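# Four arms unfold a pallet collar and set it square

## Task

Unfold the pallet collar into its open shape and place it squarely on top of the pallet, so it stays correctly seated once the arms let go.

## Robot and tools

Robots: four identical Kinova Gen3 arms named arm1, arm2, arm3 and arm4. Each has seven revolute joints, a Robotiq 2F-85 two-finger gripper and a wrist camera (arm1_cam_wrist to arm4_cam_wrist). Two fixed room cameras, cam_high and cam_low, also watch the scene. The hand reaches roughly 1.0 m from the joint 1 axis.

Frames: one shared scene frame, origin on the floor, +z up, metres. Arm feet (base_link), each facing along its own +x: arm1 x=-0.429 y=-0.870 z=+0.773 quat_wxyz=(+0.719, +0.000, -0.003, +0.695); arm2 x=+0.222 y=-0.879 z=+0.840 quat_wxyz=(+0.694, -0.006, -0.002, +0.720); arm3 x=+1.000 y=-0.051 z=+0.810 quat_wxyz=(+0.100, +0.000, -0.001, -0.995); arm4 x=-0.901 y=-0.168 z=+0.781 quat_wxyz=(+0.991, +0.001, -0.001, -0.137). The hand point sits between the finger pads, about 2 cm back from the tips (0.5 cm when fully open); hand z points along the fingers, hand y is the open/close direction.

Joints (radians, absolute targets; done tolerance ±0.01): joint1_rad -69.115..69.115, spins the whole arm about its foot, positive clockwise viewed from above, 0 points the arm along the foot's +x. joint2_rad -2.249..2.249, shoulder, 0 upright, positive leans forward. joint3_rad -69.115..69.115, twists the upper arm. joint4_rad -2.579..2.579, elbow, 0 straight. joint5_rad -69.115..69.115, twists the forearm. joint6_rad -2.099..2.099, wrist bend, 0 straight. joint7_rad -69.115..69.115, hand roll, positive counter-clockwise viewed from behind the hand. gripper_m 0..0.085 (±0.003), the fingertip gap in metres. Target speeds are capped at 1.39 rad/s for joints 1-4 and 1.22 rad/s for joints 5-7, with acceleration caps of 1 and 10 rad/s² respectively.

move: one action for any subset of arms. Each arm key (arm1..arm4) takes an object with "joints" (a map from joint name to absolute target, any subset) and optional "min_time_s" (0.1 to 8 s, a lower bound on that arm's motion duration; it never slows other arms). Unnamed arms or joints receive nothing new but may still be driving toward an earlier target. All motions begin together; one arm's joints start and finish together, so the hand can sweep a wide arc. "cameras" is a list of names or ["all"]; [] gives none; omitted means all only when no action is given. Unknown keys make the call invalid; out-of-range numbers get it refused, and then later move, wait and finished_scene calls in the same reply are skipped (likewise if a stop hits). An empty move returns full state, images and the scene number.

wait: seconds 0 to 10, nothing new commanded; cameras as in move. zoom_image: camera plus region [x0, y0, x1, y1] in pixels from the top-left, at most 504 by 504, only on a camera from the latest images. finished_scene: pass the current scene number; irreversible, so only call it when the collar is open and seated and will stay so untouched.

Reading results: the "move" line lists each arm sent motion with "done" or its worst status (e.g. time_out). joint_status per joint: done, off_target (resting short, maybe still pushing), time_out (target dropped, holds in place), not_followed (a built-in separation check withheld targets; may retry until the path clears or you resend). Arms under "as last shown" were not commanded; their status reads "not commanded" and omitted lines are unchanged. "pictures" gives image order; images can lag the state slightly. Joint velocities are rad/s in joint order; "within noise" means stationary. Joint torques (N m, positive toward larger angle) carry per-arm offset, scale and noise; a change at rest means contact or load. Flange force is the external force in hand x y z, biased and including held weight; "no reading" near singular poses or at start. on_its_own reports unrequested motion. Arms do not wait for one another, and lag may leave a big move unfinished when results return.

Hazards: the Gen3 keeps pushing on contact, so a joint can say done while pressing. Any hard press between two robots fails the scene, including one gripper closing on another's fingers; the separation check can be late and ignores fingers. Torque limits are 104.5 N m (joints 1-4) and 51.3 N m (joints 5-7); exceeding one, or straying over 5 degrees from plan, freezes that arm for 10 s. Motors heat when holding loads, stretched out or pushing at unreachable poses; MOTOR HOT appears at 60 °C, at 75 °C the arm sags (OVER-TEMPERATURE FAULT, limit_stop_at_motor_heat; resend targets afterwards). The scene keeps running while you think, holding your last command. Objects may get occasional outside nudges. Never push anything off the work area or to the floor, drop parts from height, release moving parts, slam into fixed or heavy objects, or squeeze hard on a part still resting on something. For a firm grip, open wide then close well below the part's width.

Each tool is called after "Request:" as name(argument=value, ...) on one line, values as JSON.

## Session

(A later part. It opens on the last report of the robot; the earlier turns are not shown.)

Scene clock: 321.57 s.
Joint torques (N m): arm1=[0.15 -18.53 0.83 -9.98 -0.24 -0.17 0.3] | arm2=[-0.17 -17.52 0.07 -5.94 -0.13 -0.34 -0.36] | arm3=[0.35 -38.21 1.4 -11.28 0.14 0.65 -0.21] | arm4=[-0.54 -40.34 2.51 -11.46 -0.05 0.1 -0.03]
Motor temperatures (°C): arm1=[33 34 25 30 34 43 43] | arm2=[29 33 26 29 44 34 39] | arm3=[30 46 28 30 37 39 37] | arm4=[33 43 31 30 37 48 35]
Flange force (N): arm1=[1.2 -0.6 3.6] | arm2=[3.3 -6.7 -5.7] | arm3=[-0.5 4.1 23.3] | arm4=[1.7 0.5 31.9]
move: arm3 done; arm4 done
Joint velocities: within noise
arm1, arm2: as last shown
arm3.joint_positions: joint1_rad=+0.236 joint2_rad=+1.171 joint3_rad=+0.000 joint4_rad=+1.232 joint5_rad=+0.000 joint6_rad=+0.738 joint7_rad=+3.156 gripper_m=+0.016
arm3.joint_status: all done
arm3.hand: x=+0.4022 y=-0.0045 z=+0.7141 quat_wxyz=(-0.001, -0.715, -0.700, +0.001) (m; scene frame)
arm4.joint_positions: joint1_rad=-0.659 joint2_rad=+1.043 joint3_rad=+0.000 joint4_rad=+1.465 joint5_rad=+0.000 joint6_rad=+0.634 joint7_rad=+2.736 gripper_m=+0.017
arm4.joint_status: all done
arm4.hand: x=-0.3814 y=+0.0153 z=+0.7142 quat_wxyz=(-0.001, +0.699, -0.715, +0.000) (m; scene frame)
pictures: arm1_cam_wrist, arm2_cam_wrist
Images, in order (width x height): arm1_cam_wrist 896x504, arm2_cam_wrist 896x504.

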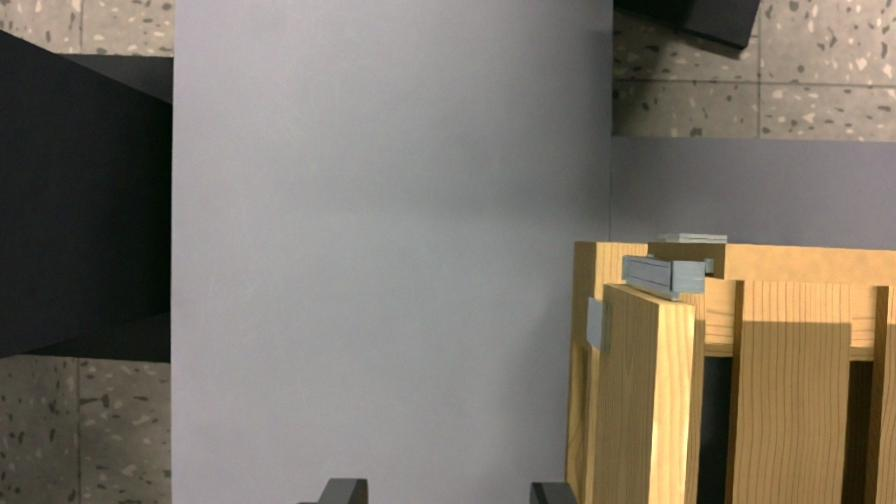

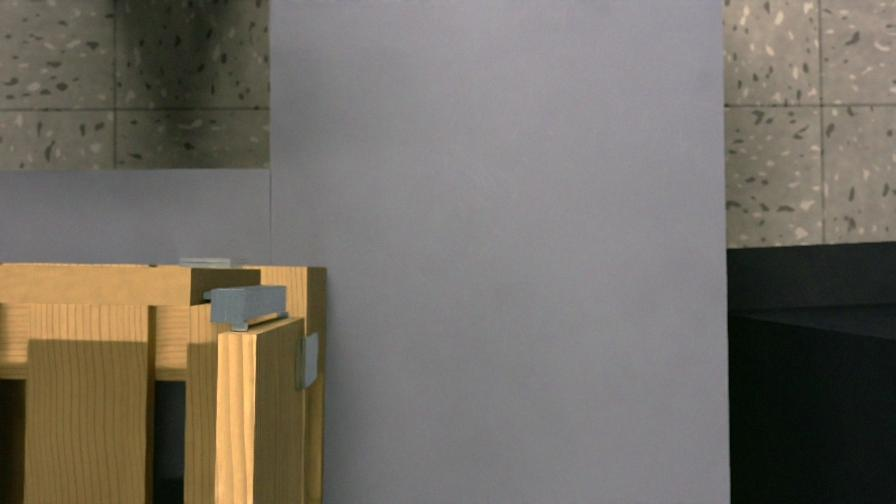

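Request:
move(arm3={"joints": {"joint1_rad": 0.238648, "joint2_rad": 1.212954, "joint4_rad": 1.218563, "joint6_rad": 0.710076, "joint7_rad": 3.163296}, "min_time_s": 1.4}, arm4={"joints": {"joint1_rad": -0.656764, "joint2_rad": 1.084782, "joint4_rad": 1.459616, "joint6_rad": 0.597195, "joint7_rad": 2.742963}, "min_time_s": 1.4}, arm1={"joints": {"joint1_rad": 0.13657, "joint2_rad": 0.68255, "joint4_rad": 2.26576, "joint6_rad": -0.45249, "joint7_rad": 6.42419}, "min_time_s": 2.2}, arm2={"joints": {"joint1_rad": 0.28653, "joint2_rad": 0.89635, "joint4_rad": 2.117, "joint6_rad": -0.51753, "joint7_rad": 3.3826}, "min_time_s": 2.2}, cameras=["arm1_cam_wrist", "arm2_cam_wrist", "cam_low"])

Scene clock: 344.97 s.
Joint torques (N m): arm1=[0.15 -17.77 0.87 -4.53 -0.17 -1.96 0.22] | arm2=[-0.05 -18 0.12 -0.77 -0.16 -2.07 -0.33] | arm3=[0.39 -36.94 1.37 -8.84 0.09 1.74 -0.22] | arm4=[-1.15 -39.14 1.89 -8.72 -0.2 1.29 -0.03]
Motor temperatures (°C): arm1=[33 34 25 30 34 43 43] | arm2=[29 34 26 29 44 34 39] | arm3=[30 47 28 30 37 39 37] | arm4=[33 44 31 30 37 48 35]
Flange force (N): arm1=[0.1 -4.1 2.4] | arm2=[3.3 -6.7 2.9] | arm3=[-0.3 -0.2 23.3] | arm4=[1.4 -3.6 32.1]
move: arm1 done; arm2 done; arm3 done; arm4 done
Joint velocities: within noise
arm1.joint_positions: joint1_rad=+0.137 joint2_rad=+0.683 joint3_rad=+0.000 joint4_rad=+2.266 joint5_rad=+0.000 joint6_rad=-0.452 joint7_rad=+6.424 gripper_m=+0.030
arm1.joint_status: all done
arm1.hand: x=-0.3175 y=-0.3688 z=+0.8298 quat_wxyz=(+0.052, +0.014, +0.948, +0.315) (m; scene frame)
arm2.joint_positions: joint1_rad=+0.287 joint2_rad=+0.896 joint3_rad=+0.000 joint4_rad=+2.117 joint5_rad=+0.000 joint6_rad=-0.518 joint7_rad=+3.383 gripper_m=+0.040
arm2.joint_status: all done
arm2.hand: x=+0.3843 y=-0.3467 z=+0.8259 quat_wxyz=(-0.305, +0.949, -0.002, +0.083) (m; scene frame)
arm3.joint_positions: joint1_rad=+0.239 joint2_rad=+1.213 joint3_rad=+0.000 joint4_rad=+1.219 joint5_rad=+0.000 joint6_rad=+0.710 joint7_rad=+3.163 gripper_m=+0.016
arm3.joint_status: all done
arm3.hand: x=+0.4026 y=-0.0029 z=+0.6920 quat_wxyz=(-0.001, -0.713, -0.701, +0.001) (m; scene frame)
arm4.joint_positions: joint1_rad=-0.657 joint2_rad=+1.085 joint3_rad=+0.000 joint4_rad=+1.460 joint5_rad=+0.000 joint6_rad=+0.597 joint7_rad=+2.743 gripper_m=+0.017
arm4.joint_status: all done
arm4.hand: x=-0.3817 y=+0.0137 z=+0.6920 quat_wxyz=(-0.001, +0.701, -0.713, +0.000) (m; scene frame)
pictures: arm1_cam_wrist, arm2_cam_wrist, cam_low
Images, in order (width x height): arm1_cam_wrist 896x504, arm2_cam_wrist 896x504, cam_low 896x504.

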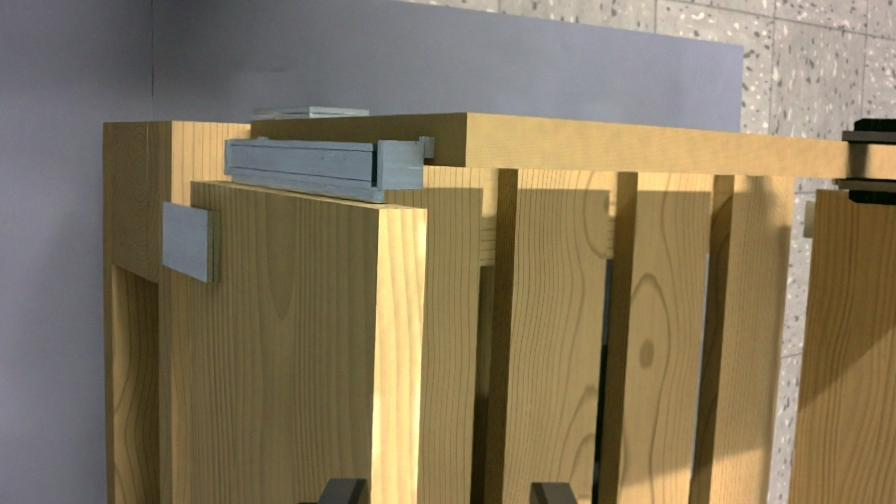

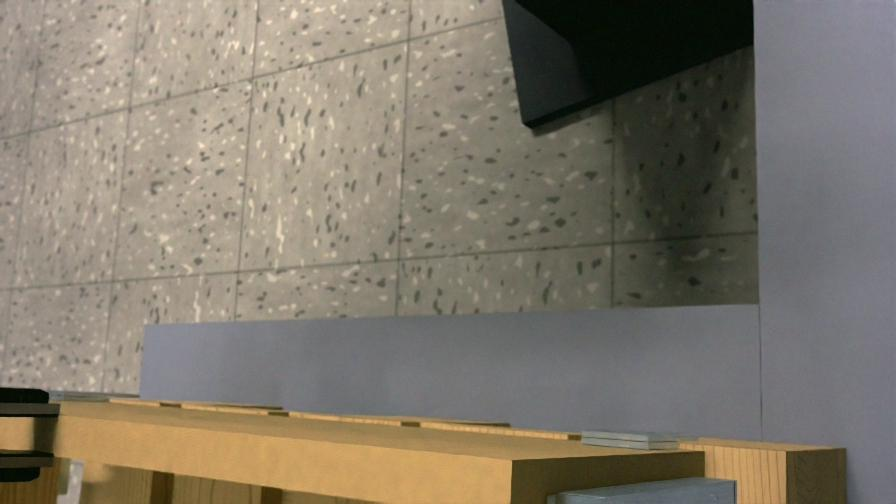

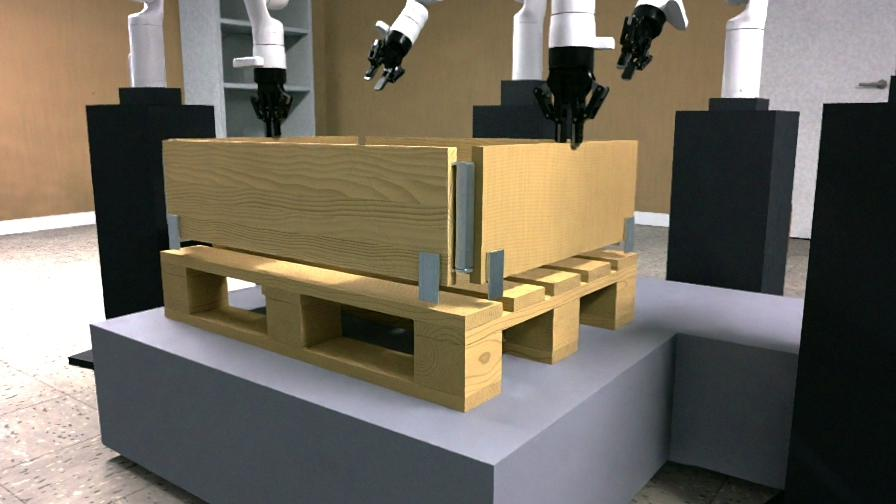

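Request:
zoom_image(camera="arm2_cam_wrist", region=[540, 410, 860, 504])

Request:
zoom_image(camera="arm2_cam_wrist", region=[40, 370, 360, 464])

Request:
zoom_image(camera="arm1_cam_wrist", region=[90, 90, 410, 290])

Scaled by 1.575 from the camera's 896x504 image, which has a finer 1280x720 frame.

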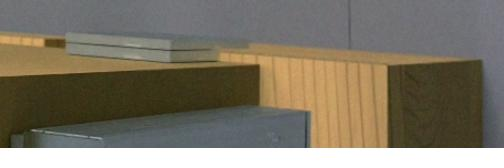

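Scaled by 1.575 from the camera's 896x504 image, which has a finer 1280x720 frame.

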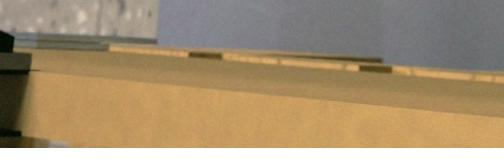

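Scaled by 1.575 from the camera's 896x504 image, which has a finer 1280x720 frame.

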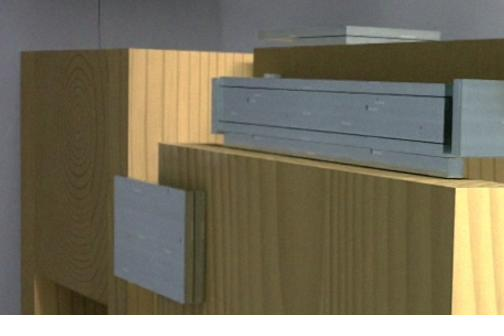

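Request:
move(arm3={"joints": {"joint1_rad": 0.242932, "joint2_rad": 1.231961, "joint4_rad": 1.216721, "joint6_rad": 0.692911, "joint7_rad": 3.167581}, "min_time_s": 1.2}, arm4={"joints": {"joint1_rad": -0.659892, "joint2_rad": 1.109754, "joint4_rad": 1.444034, "joint6_rad": 0.587805, "joint7_rad": 2.739835}, "min_time_s": 1.2}, cameras=["arm1_cam_wrist", "arm2_cam_wrist", "cam_low"])

Request:
zoom_image(camera="arm1_cam_wrist", region=[90, 80, 410, 290])

Request:
zoom_image(camera="arm2_cam_wrist", region=[540, 404, 860, 504])

Request:
zoom_image(camera="cam_low", region=[380, 220, 540, 340])

Scene clock: 369.37 s.
Joint torques (N m): arm1=[0.16 -17.76 0.88 -4.59 -0.15 -1.94 0.25] | arm2=[-0.12 -18.05 0.12 -0.87 -0.18 -2.02 -0.41] | arm3=[0.44 -36.78 1.32 -8.54 0.14 1.76 -0.2] | arm4=[-1.17 -39.27 1.86 -8.51 -0.18 1.33 -0.04]
Motor temperatures (°C): arm1=[33 33 25 30 34 43 43] | arm2=[29 34 26 29 43 34 39] | arm3=[30 46 28 30 37 39 37] | arm4=[33 45 31 30 37 48 35]
Flange force (N): arm1=[0.2 -4.3 2.3] | arm2=[3.4 -6.1 2.7] | arm3=[-0.5 -0.3 23.1] | arm4=[1.4 -3.6 32.0]
move: arm3 done; arm4 done
Joint velocities: within noise
arm1, arm2: as last shown
arm3.joint_positions: joint1_rad=+0.243 joint2_rad=+1.232 joint3_rad=+0.000 joint4_rad=+1.217 joint5_rad=+0.000 joint6_rad=+0.693 joint7_rad=+3.168 gripper_m=+0.016
arm3.joint_status: all done
arm3.hand: x=+0.4042 y=-0.0004 z=+0.6810 quat_wxyz=(-0.001, -0.713, -0.701, +0.001) (m; scene frame)
arm4.joint_positions: joint1_rad=-0.660 joint2_rad=+1.110 joint3_rad=+0.000 joint4_rad=+1.444 joint5_rad=+0.000 joint6_rad=+0.588 joint7_rad=+2.740 gripper_m=+0.017
arm4.joint_status: all done
arm4.hand: x=-0.3801 y=+0.0162 z=+0.6810 quat_wxyz=(-0.001, +0.701, -0.713, +0.000) (m; scene frame)
pictures: arm1_cam_wrist, arm2_cam_wrist, cam_low
Images, in order (width x height): arm1_cam_wrist 896x504, arm2_cam_wrist 896x504, cam_low 896x504.

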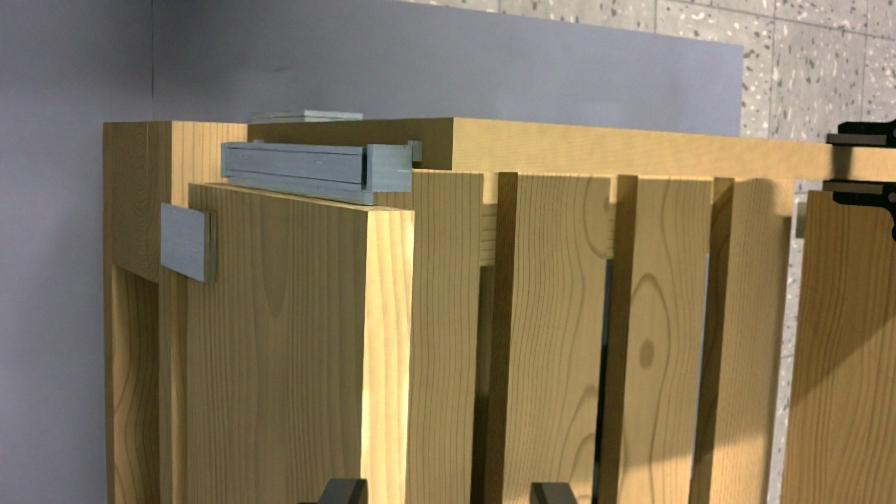

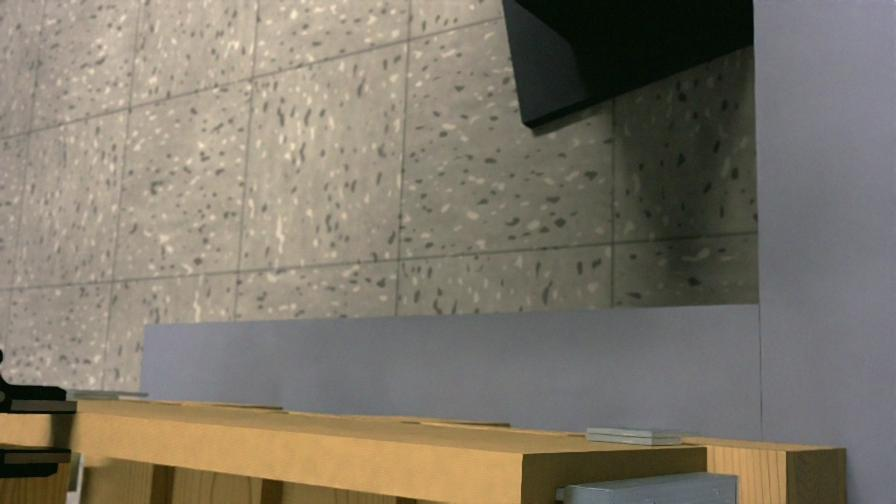

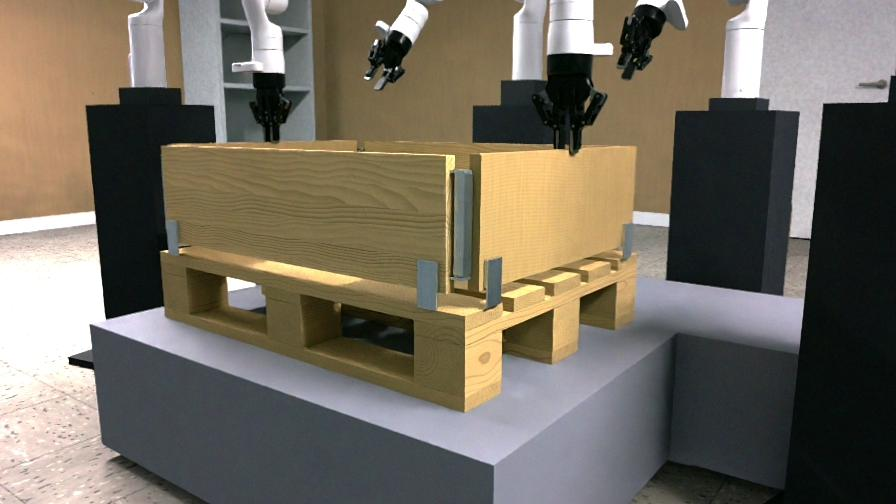

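Scaled by 1.575 from the camera's 896x504 image, which has a finer 1280x720 frame.

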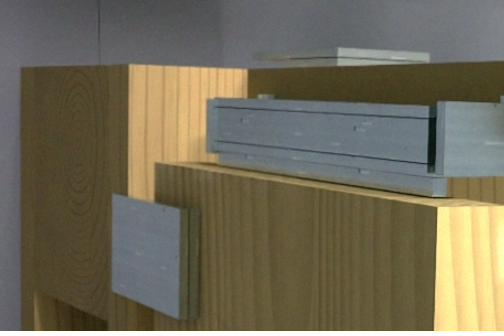

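Scaled by 1.575 from the camera's 896x504 image, which has a finer 1280x720 frame.

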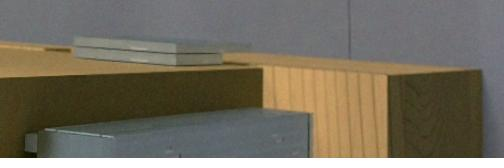

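Scaled by 3.150 from the camera's 896x504 image, which has a finer 1280x720 frame.

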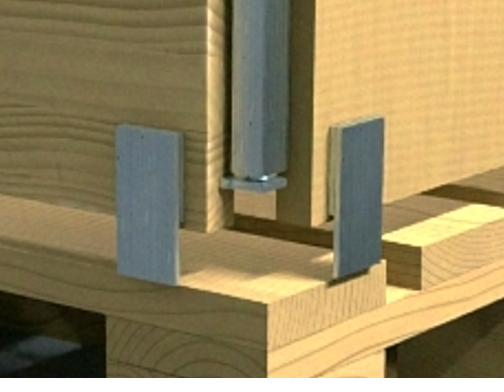

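Request:
zoom_image(camera="arm1_cam_wrist", region=[140, 110, 230, 290])

Request:
zoom_image(camera="cam_low", region=[150, 200, 270, 290])

Scaled by 2.800 from the camera's 896x504 image, which has a finer 1280x720 frame.

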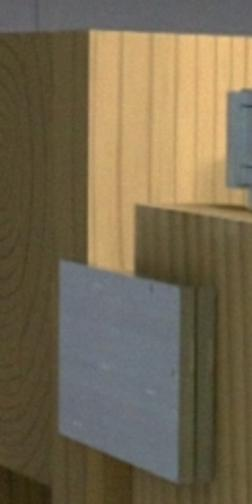

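Scaled by 4.200 from the camera's 896x504 image, which has a finer 1280x720 frame.

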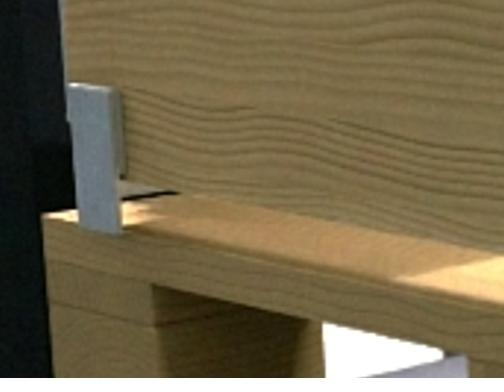

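Request:
move(arm3={"joints": {"joint1_rad": 0.242932, "joint2_rad": 1.245667, "joint3_rad": 0, "joint4_rad": 1.210763, "joint5_rad": 0, "joint6_rad": 0.685163, "joint7_rad": 3.167581}, "min_time_s": 1.2}, arm4={"joints": {"joint1_rad": -0.659892, "joint2_rad": 1.12376, "joint3_rad": 0, "joint4_rad": 1.439877, "joint5_rad": 0, "joint6_rad": 0.577956, "joint7_rad": 2.739835}, "min_time_s": 1.2}, cameras=["arm1_cam_wrist", "arm2_cam_wrist", "cam_low"])

Scene clock: 387.80 s.
Joint torques (N m): arm1=[0.12 -17.79 0.86 -4.58 -0.18 -1.95 0.29] | arm2=[-0.15 -17.93 0.09 -0.84 -0.19 -1.99 -0.37] | arm3=[0.49 -36.74 1.43 -8.35 0.16 1.78 -0.19] | arm4=[-1.27 -39.28 1.71 -8.33 -0.26 1.32 -0.02]
Motor temperatures (°C): arm1=[33 33 25 30 33 43 43] | arm2=[29 34 26 29 43 34 39] | arm3=[30 46 28 30 37 39 37] | arm4=[33 45 31 30 37 48 35]
Flange force (N): arm1=[0.0 -4.3 2.4] | arm2=[3.6 -6.2 2.5] | arm3=[-0.5 -0.6 23.1] | arm4=[1.5 -3.8 32.0]
move: arm3 done; arm4 done
Joint velocities: within noise
arm1, arm2: as last shown
arm3.joint_positions: joint1_rad=+0.243 joint2_rad=+1.246 joint3_rad=+0.000 joint4_rad=+1.211 joint5_rad=+0.000 joint6_rad=+0.685 joint7_rad=+3.168 gripper_m=+0.016
arm3.joint_status: all done
arm3.hand: x=+0.4042 y=-0.0004 z=+0.6740 quat_wxyz=(-0.001, -0.713, -0.701, +0.001) (m; scene frame)
arm4.joint_positions: joint1_rad=-0.660 joint2_rad=+1.124 joint3_rad=+0.000 joint4_rad=+1.440 joint5_rad=+0.000 joint6_rad=+0.578 joint7_rad=+2.740 gripper_m=+0.017
arm4.joint_status: all done
arm4.hand: x=-0.3801 y=+0.0162 z=+0.6740 quat_wxyz=(-0.001, +0.701, -0.713, +0.000) (m; scene frame)
pictures: arm1_cam_wrist, arm2_cam_wrist, cam_low
Images, in order (width x height): arm1_cam_wrist 896x504, arm2_cam_wrist 896x504, cam_low 896x504.

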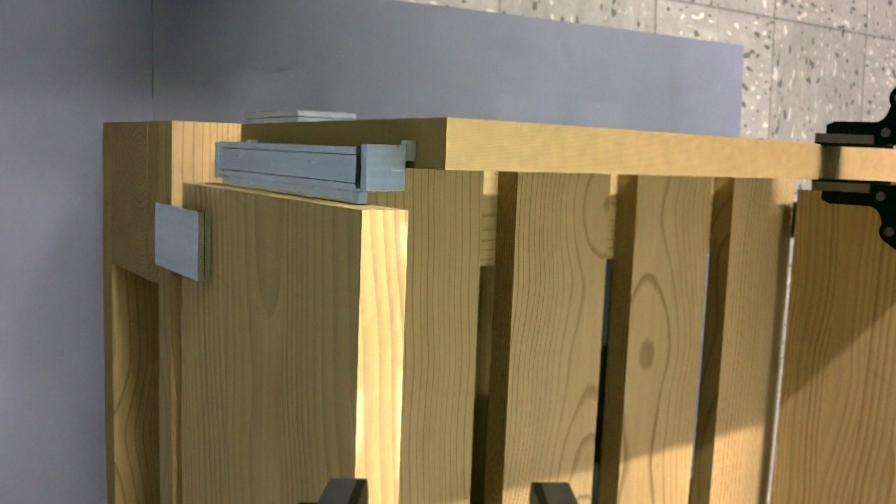

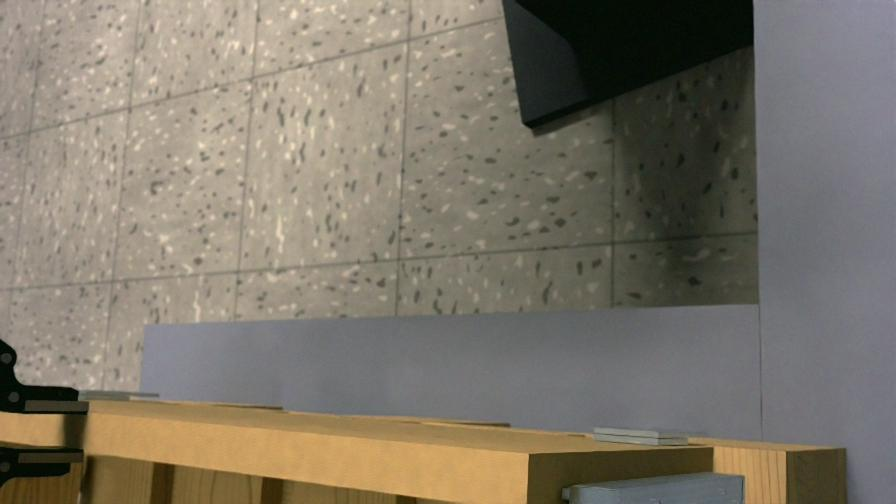

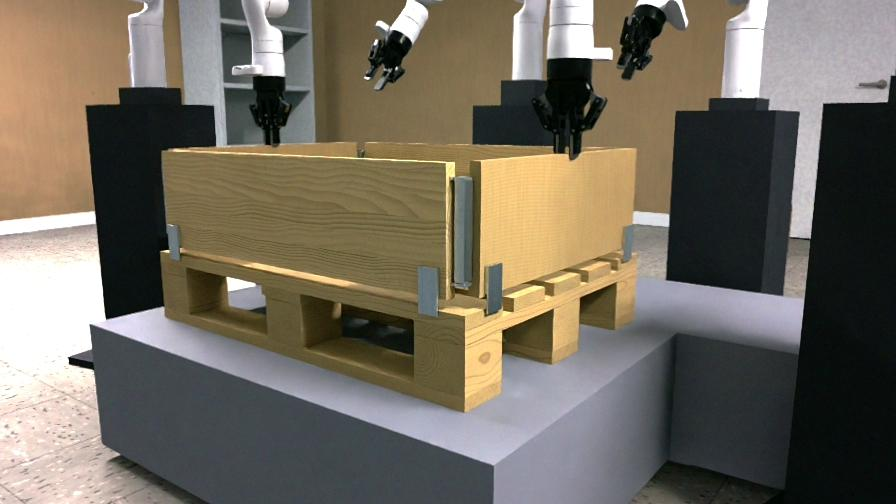

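Request:
zoom_image(camera="cam_low", region=[380, 220, 540, 340])

Request:
zoom_image(camera="arm1_cam_wrist", region=[100, 90, 300, 300])

Request:
zoom_image(camera="arm2_cam_wrist", region=[540, 400, 880, 504])

Scaled by 3.150 from the camera's 896x504 image, which has a finer 1280x720 frame.

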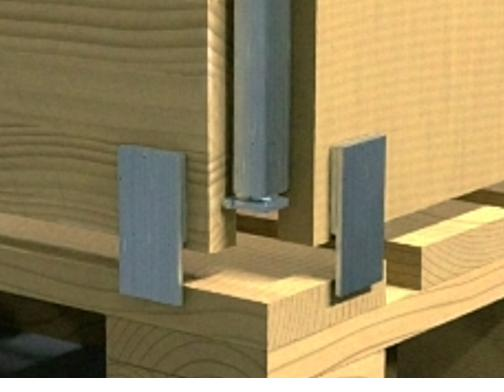

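Scaled by 2.400 from the camera's 896x504 image, which has a finer 1280x720 frame.

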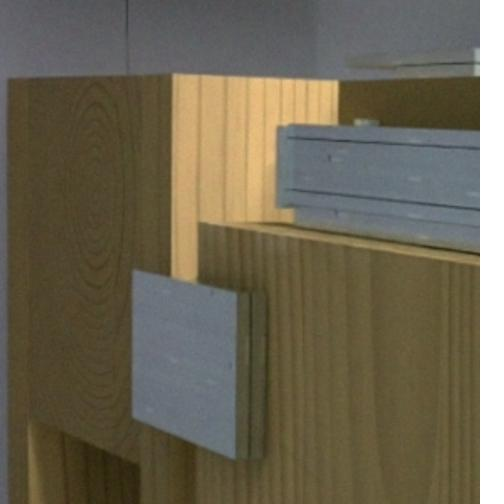

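Scaled by 1.482 from the camera's 896x504 image, which has a finer 1280x720 frame.

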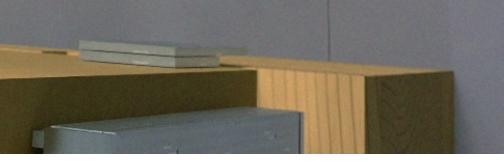

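Request:
zoom_image(camera="cam_low", region=[460, 250, 530, 330])

Request:
zoom_image(camera="cam_low", region=[600, 215, 660, 285])

Request:
zoom_image(camera="cam_low", region=[150, 215, 210, 285])

Scaled by 6.300 from the camera's 896x504 image, which has a finer 1280x720 frame.

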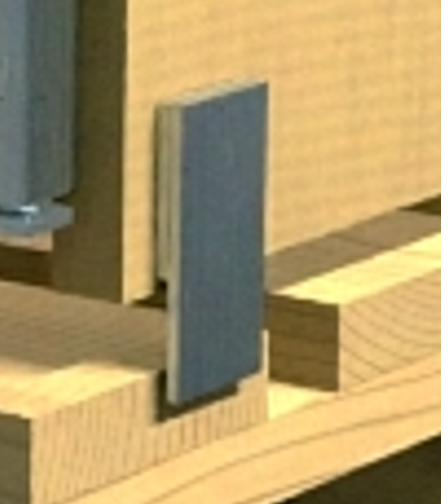

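Scaled by 7.200 from the camera's 896x504 image, which has a finer 1280x720 frame.

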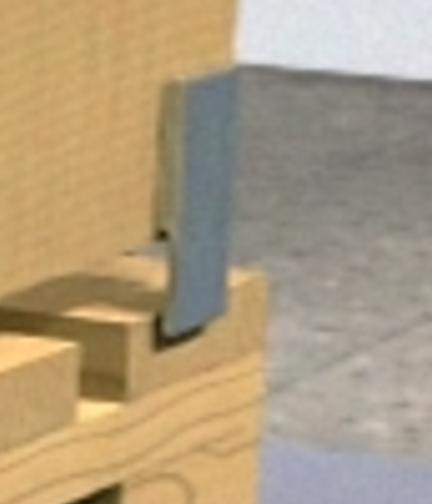

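Scaled by 7.200 from the camera's 896x504 image, which has a finer 1280x720 frame.

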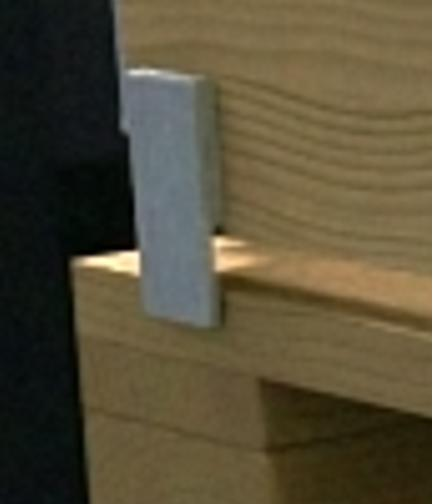

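Request:
move(arm3={"joints": {"joint1_rad": 0.242932, "joint2_rad": 1.259491, "joint3_rad": 0, "joint4_rad": 1.204392, "joint5_rad": 0, "joint6_rad": 0.67771, "joint7_rad": 3.167581}, "min_time_s": 1.2}, arm4={"joints": {"joint1_rad": -0.659892, "joint2_rad": 1.137863, "joint3_rad": 0, "joint4_rad": 1.435344, "joint5_rad": 0, "joint6_rad": 0.568386, "joint7_rad": 2.739835}, "min_time_s": 1.2})

Scene clock: 394.90 s.
Joint torques (N m): arm1=[0.15 -17.77 0.87 -4.55 -0.18 -1.96 0.29] | arm2=[-0.13 -17.88 0.18 -0.85 -0.22 -2.01 -0.37] | arm3=[0.41 -36.76 1.35 -8.24 0.1 1.81 -0.19] | arm4=[-1.27 -39.28 1.74 -8.15 -0.23 1.31 -0.05]
Motor temperatures (°C): arm1=[33 33 25 30 33 43 43] | arm2=[29 34 26 29 43 34 39] | arm3=[30 46 28 30 37 39 37] | arm4=[33 45 31 30 37 48 35]
Flange force (N): arm1=[0.1 -4.2 2.4] | arm2=[3.7 -6.3 2.4] | arm3=[-0.4 -0.6 23.1] | arm4=[1.5 -3.9 31.9]
move: arm3 done; arm4 done
Joint velocities: within noise
arm1, arm2: as last shown
arm3.joint_positions: joint1_rad=+0.243 joint2_rad=+1.259 joint3_rad=+0.000 joint4_rad=+1.204 joint5_rad=+0.000 joint6_rad=+0.678 joint7_rad=+3.168 gripper_m=+0.016
arm3.joint_status: all done
arm3.hand: x=+0.4042 y=-0.0004 z=+0.6670 quat_wxyz=(-0.001, -0.713, -0.701, +0.001) (m; scene frame)
arm4.joint_positions: joint1_rad=-0.660 joint2_rad=+1.138 joint3_rad=+0.000 joint4_rad=+1.435 joint5_rad=+0.000 joint6_rad=+0.568 joint7_rad=+2.740 gripper_m=+0.017
arm4.joint_status: all done
arm4.hand: x=-0.3800 y=+0.0163 z=+0.6670 quat_wxyz=(-0.001, +0.701, -0.713, +0.000) (m; scene frame)
pictures: none

Request:
move(arm3={"joints": {"joint1_rad": 0.242932, "joint2_rad": 1.271432, "joint3_rad": 0, "joint4_rad": 1.198604, "joint5_rad": 0, "joint6_rad": 0.671557, "joint7_rad": 3.167581}, "min_time_s": 1.2}, arm4={"joints": {"joint1_rad": -0.659892, "joint2_rad": 1.150028, "joint3_rad": 0, "joint4_rad": 1.431157, "joint5_rad": 0, "joint6_rad": 0.560408, "joint7_rad": 2.739835}, "min_time_s": 1.2}, cameras=["arm1_cam_wrist", "arm2_cam_wrist", "cam_low"])

Request:
zoom_image(camera="cam_low", region=[460, 250, 530, 330])

Request:
zoom_image(camera="arm1_cam_wrist", region=[130, 90, 400, 290])

Request:
zoom_image(camera="arm2_cam_wrist", region=[560, 410, 860, 504])

Scene clock: 397.73 s.
Joint torques (N m): arm1=[0.14 -17.8 0.91 -4.52 -0.15 -1.96 0.29] | arm2=[-0.16 -17.97 0.1 -0.83 -0.28 -1.95 -0.36] | arm3=[0.45 -36.7 1.41 -8.08 0.15 1.85 -0.15] | arm4=[-1.29 -39.24 1.72 -7.96 -0.24 1.35 -0.03]
Motor temperatures (°C): arm1=[33 33 25 30 33 43 43] | arm2=[29 34 26 29 43 34 39] | arm3=[30 46 28 30 37 39 37] | arm4=[33 45 31 30 37 48 35]
Flange force (N): arm1=[0.1 -4.1 2.5] | arm2=[3.8 -6.0 2.7] | arm3=[-0.5 -0.7 23.0] | arm4=[1.5 -3.9 31.9]
move: arm3 done; arm4 done
Joint velocities: within noise
arm1, arm2: as last shown
arm3.joint_positions: joint1_rad=+0.243 joint2_rad=+1.271 joint3_rad=+0.000 joint4_rad=+1.199 joint5_rad=+0.000 joint6_rad=+0.672 joint7_rad=+3.168 gripper_m=+0.016
arm3.joint_status: all done
arm3.hand: x=+0.4042 y=-0.0004 z=+0.6610 quat_wxyz=(-0.001, -0.713, -0.701, +0.001) (m; scene frame)
arm4.joint_positions: joint1_rad=-0.660 joint2_rad=+1.150 joint3_rad=+0.000 joint4_rad=+1.431 joint5_rad=+0.000 joint6_rad=+0.560 joint7_rad=+2.740 gripper_m=+0.017
arm4.joint_status: all done
arm4.hand: x=-0.3800 y=+0.0163 z=+0.6610 quat_wxyz=(-0.001, +0.701, -0.713, +0.000) (m; scene frame)
pictures: arm1_cam_wrist, arm2_cam_wrist, cam_low
Images, in order (width x height): arm1_cam_wrist 896x504, arm2_cam_wrist 896x504, cam_low 896x504.

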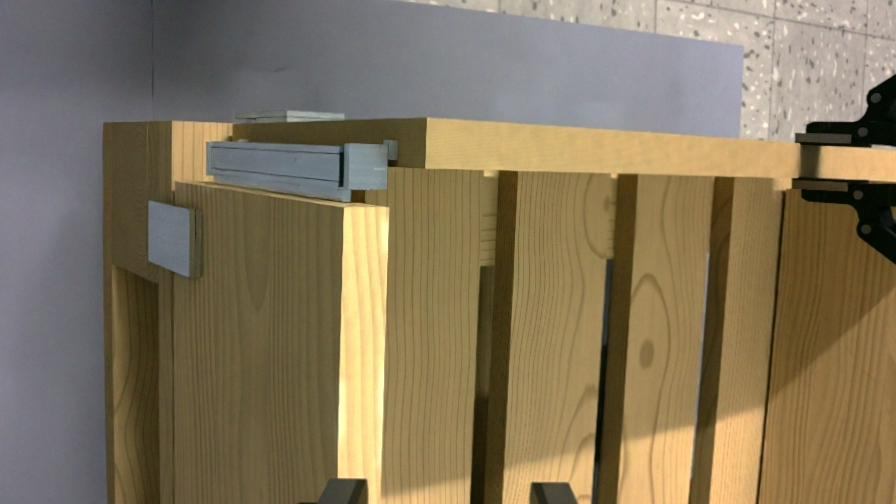

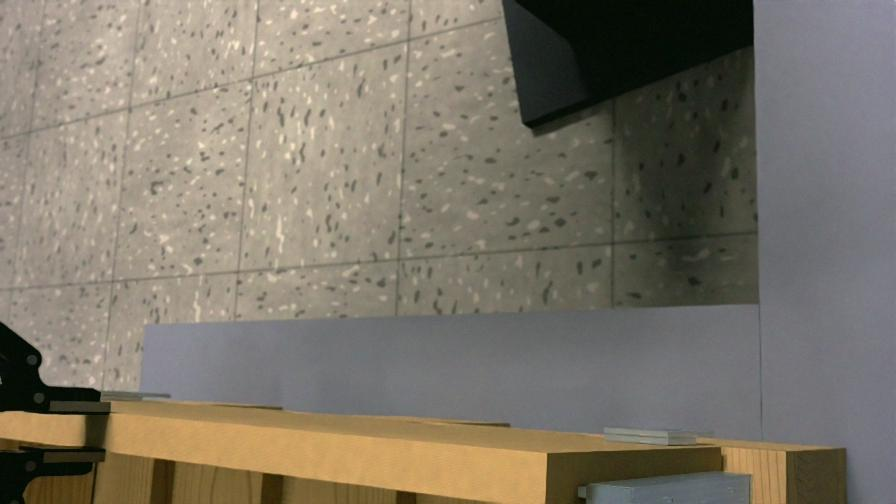

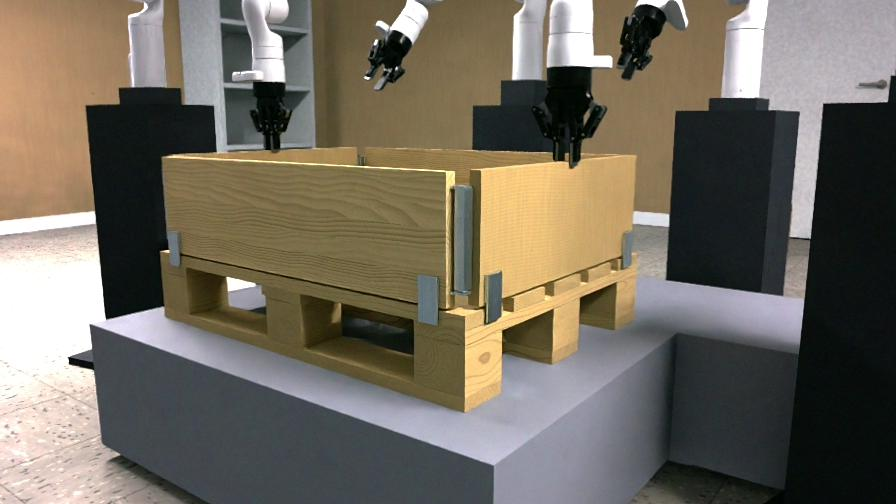

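Scaled by 6.300 from the camera's 896x504 image, which has a finer 1280x720 frame.

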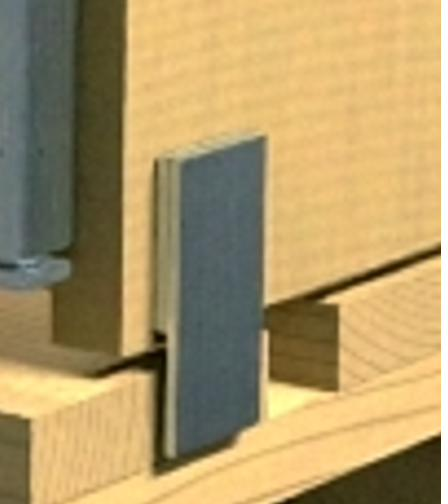

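Scaled by 1.867 from the camera's 896x504 image, which has a finer 1280x720 frame.

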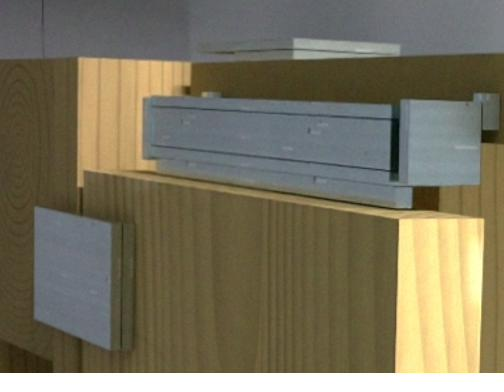

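Scaled by 1.680 from the camera's 896x504 image, which has a finer 1280x720 frame.

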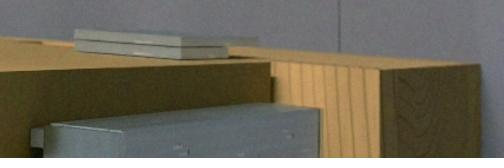

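Request:
move(arm3={"joints": {"joint1_rad": 0.242932, "joint2_rad": 1.281447, "joint3_rad": 0, "joint4_rad": 1.193546, "joint5_rad": 0, "joint6_rad": 0.6666, "joint7_rad": 3.167581}, "min_time_s": 1.3}, arm4={"joints": {"joint1_rad": -0.659892, "joint2_rad": 1.160215, "joint3_rad": 0, "joint4_rad": 1.427457, "joint5_rad": 0, "joint6_rad": 0.553921, "joint7_rad": 2.739835}, "min_time_s": 1.3})

Scene clock: 402.40 s.
Joint torques (N m): arm1=[0.28 -17.8 0.88 -4.57 -0.14 -1.98 0.28] | arm2=[-0.13 -17.99 0.14 -0.8 -0.2 -2.03 -0.35] | arm3=[0.76 -28.24 1.55 -6.71 0.25 0.64 -0.18] | arm4=[-0.5 -39.01 2.62 -10.33 0.02 -0.42 -0.06]
Motor temperatures (°C): arm1=[33 33 25 30 33 43 43] | arm2=[29 34 26 29 43 34 39] | arm3=[30 46 28 30 37 39 37] | arm4=[33 45 31 30 37 48 35]
Flange force (N): arm1=[0.7 -4.1 2.4] | arm2=[3.6 -6.3 2.8] | arm3=[-1.2 2.4 6.2] | arm4=[2.2 1.8 27.2]
move: arm3 done; arm4 done
Joint velocities: within noise
arm1, arm2: as last shown
arm3.joint_positions: joint1_rad=+0.243 joint2_rad=+1.281 joint3_rad=+0.000 joint4_rad=+1.194 joint5_rad=+0.000 joint6_rad=+0.667 joint7_rad=+3.168 gripper_m=+0.016
arm3.joint_status: all done
arm3.hand: x=+0.4042 y=-0.0004 z=+0.6560 quat_wxyz=(-0.001, -0.713, -0.701, +0.001) (m; scene frame)
arm4.joint_positions: joint1_rad=-0.660 joint2_rad=+1.160 joint3_rad=+0.000 joint4_rad=+1.427 joint5_rad=+0.000 joint6_rad=+0.554 joint7_rad=+2.740 gripper_m=+0.017
arm4.joint_status: all done
arm4.hand: x=-0.3800 y=+0.0163 z=+0.6560 quat_wxyz=(-0.001, +0.701, -0.713, +0.000) (m; scene frame)
pictures: none

Request:
wait(seconds=0.1, cameras=["arm2_cam_wrist", "cam_low", "cam_high"])

Request:
zoom_image(camera="cam_low", region=[150, 215, 330, 305])

Request:
zoom_image(camera="cam_low", region=[400, 240, 660, 340])

Scene clock: 403.40 s.
Joint torques (N m): arm1=[0.15 -17.77 0.89 -4.6 -0.14 -1.93 0.28] | arm2=[-0.25 -17.96 0.14 -0.86 -0.22 -2.02 -0.35] | arm3=[0.72 -28.15 1.57 -6.61 0.28 0.67 -0.19] | arm4=[-0.47 -39.02 2.64 -10.37 0.01 -0.44 -0.05]
Motor temperatures (°C): arm1=[33 33 25 30 33 43 43] | arm2=[29 34 26 29 43 34 39] | arm3=[30 46 28 30 37 39 37] | arm4=[33 45 31 30 37 48 35]
Flange force (N): arm1=[0.2 -4.3 2.3] | arm2=[4.0 -6.1 2.6] | arm3=[-1.1 2.1 6.1] | arm4=[2.2 1.9 27.2]
Joint velocities: within noise
arm1.joint_positions: joint1_rad=+0.137 joint2_rad=+0.683 joint3_rad=+0.000 joint4_rad=+2.266 joint5_rad=+0.000 joint6_rad=-0.452 joint7_rad=+6.424 gripper_m=+0.030
arm1.joint_status: not commanded
arm1.hand: x=-0.3175 y=-0.3688 z=+0.8298 quat_wxyz=(+0.052, +0.014, +0.948, +0.315) (m; scene frame)
arm2.joint_positions: joint1_rad=+0.287 joint2_rad=+0.896 joint3_rad=+0.000 joint4_rad=+2.117 joint5_rad=+0.000 joint6_rad=-0.518 joint7_rad=+3.383 gripper_m=+0.040
arm2.joint_status: not commanded
arm2.hand: x=+0.3843 y=-0.3467 z=+0.8259 quat_wxyz=(-0.305, +0.949, -0.002, +0.083) (m; scene frame)
arm3.joint_positions: joint1_rad=+0.243 joint2_rad=+1.281 joint3_rad=+0.000 joint4_rad=+1.194 joint5_rad=+0.000 joint6_rad=+0.667 joint7_rad=+3.168 gripper_m=+0.016
arm3.joint_status: all done
arm3.hand: x=+0.4042 y=-0.0004 z=+0.6560 quat_wxyz=(-0.001, -0.713, -0.701, +0.001) (m; scene frame)
arm4.joint_positions: joint1_rad=-0.660 joint2_rad=+1.160 joint3_rad=+0.000 joint4_rad=+1.427 joint5_rad=+0.000 joint6_rad=+0.554 joint7_rad=+2.740 gripper_m=+0.017
arm4.joint_status: all done
arm4.hand: x=-0.3800 y=+0.0163 z=+0.6560 quat_wxyz=(-0.001, +0.701, -0.713, +0.000) (m; scene frame)
wait: 0.10 s; at rest from the start
pictures: arm2_cam_wrist, cam_high, cam_low
Images, in order (width x height): arm2_cam_wrist 896x504, cam_high 896x504, cam_low 896x504.

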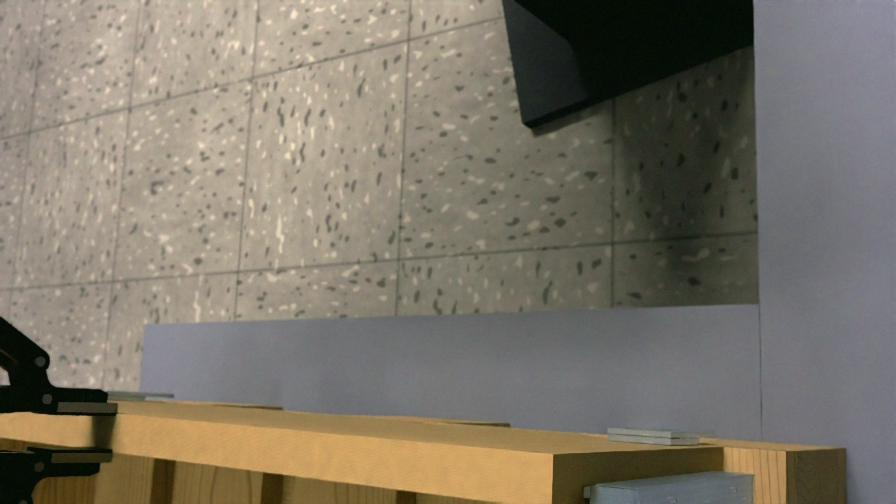

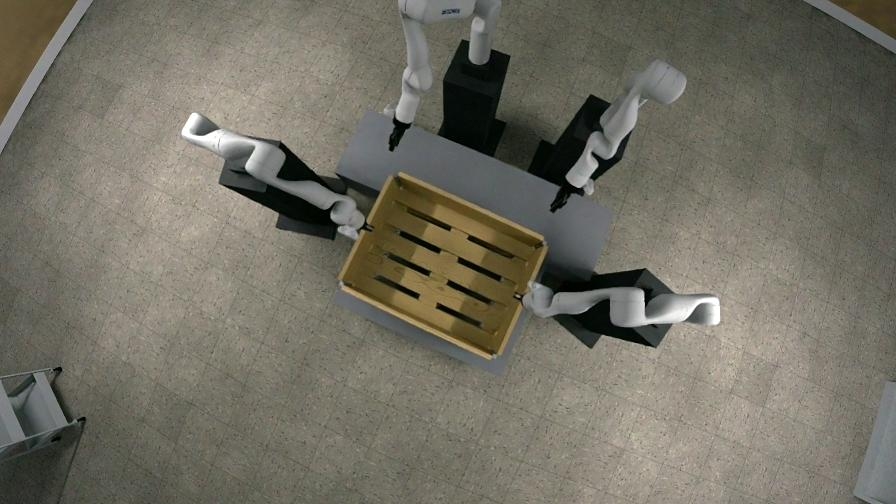

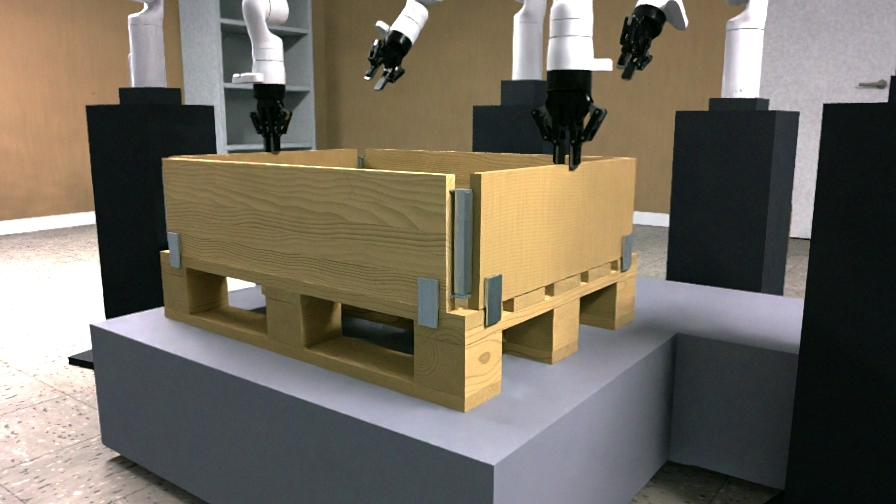

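Scaled by 2.800 from the camera's 896x504 image, which has a finer 1280x720 frame.

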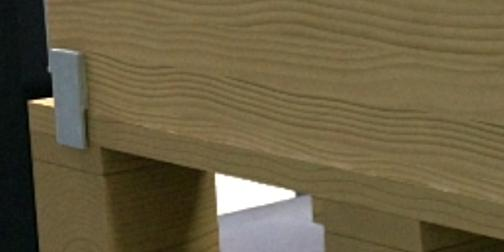

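Scaled by 1.938 from the camera's 896x504 image, which has a finer 1280x720 frame.

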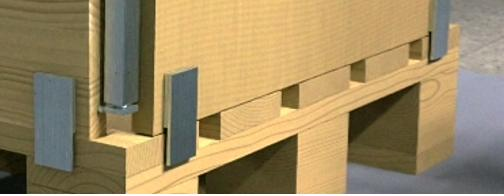

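Request:
move(arm3={"joints": {"joint1_rad": 0.242932, "joint2_rad": 1.282855, "joint3_rad": 0, "joint4_rad": 1.192818, "joint5_rad": 0, "joint6_rad": 0.66592, "joint7_rad": 3.167581}, "min_time_s": 0.8}, arm4={"joints": {"joint1_rad": -0.659892, "joint2_rad": 1.16328, "joint3_rad": 0, "joint4_rad": 1.426309, "joint5_rad": 0, "joint6_rad": 0.552004, "joint7_rad": 2.739835}, "min_time_s": 0.8})

Scene clock: 409.03 s.
Joint torques (N m): arm1=[0.22 -17.77 0.91 -4.58 -0.14 -1.98 0.29] | arm2=[-0.2 -17.97 0.11 -0.85 -0.17 -2.01 -0.34] | arm3=[-0.79 -27.25 0.07 -6.33 -0.24 0.62 -0.18] | arm4=[1.44 -30.81 4.57 -8.32 0.61 -0.93 -0.01]
Motor temperatures (°C): arm1=[33 33 25 30 33 43 43] | arm2=[29 34 26 29 43 34 39] | arm3=[30 46 28 30 37 39 37] | arm4=[33 45 31 30 37 48 35]
Flange force (N): arm1=[0.5 -4.1 2.3] | arm2=[3.7 -6.2 2.6] | arm3=[1.4 2.1 4.5] | arm4=[-0.9 3.7 11.3]
move: arm3 done; arm4 done
Joint velocities: within noise
arm1, arm2: as last shown
arm3.joint_positions: joint1_rad=+0.243 joint2_rad=+1.283 joint3_rad=+0.000 joint4_rad=+1.193 joint5_rad=+0.000 joint6_rad=+0.666 joint7_rad=+3.168 gripper_m=+0.016
arm3.joint_status: all done
arm3.hand: x=+0.4042 y=-0.0004 z=+0.6553 quat_wxyz=(-0.001, -0.713, -0.701, +0.001) (m; scene frame)
arm4.joint_positions: joint1_rad=-0.660 joint2_rad=+1.163 joint3_rad=+0.000 joint4_rad=+1.426 joint5_rad=+0.000 joint6_rad=+0.552 joint7_rad=+2.740 gripper_m=+0.017
arm4.joint_status: all done
arm4.hand: x=-0.3800 y=+0.0163 z=+0.6545 quat_wxyz=(-0.001, +0.701, -0.713, +0.000) (m; scene frame)
pictures: none


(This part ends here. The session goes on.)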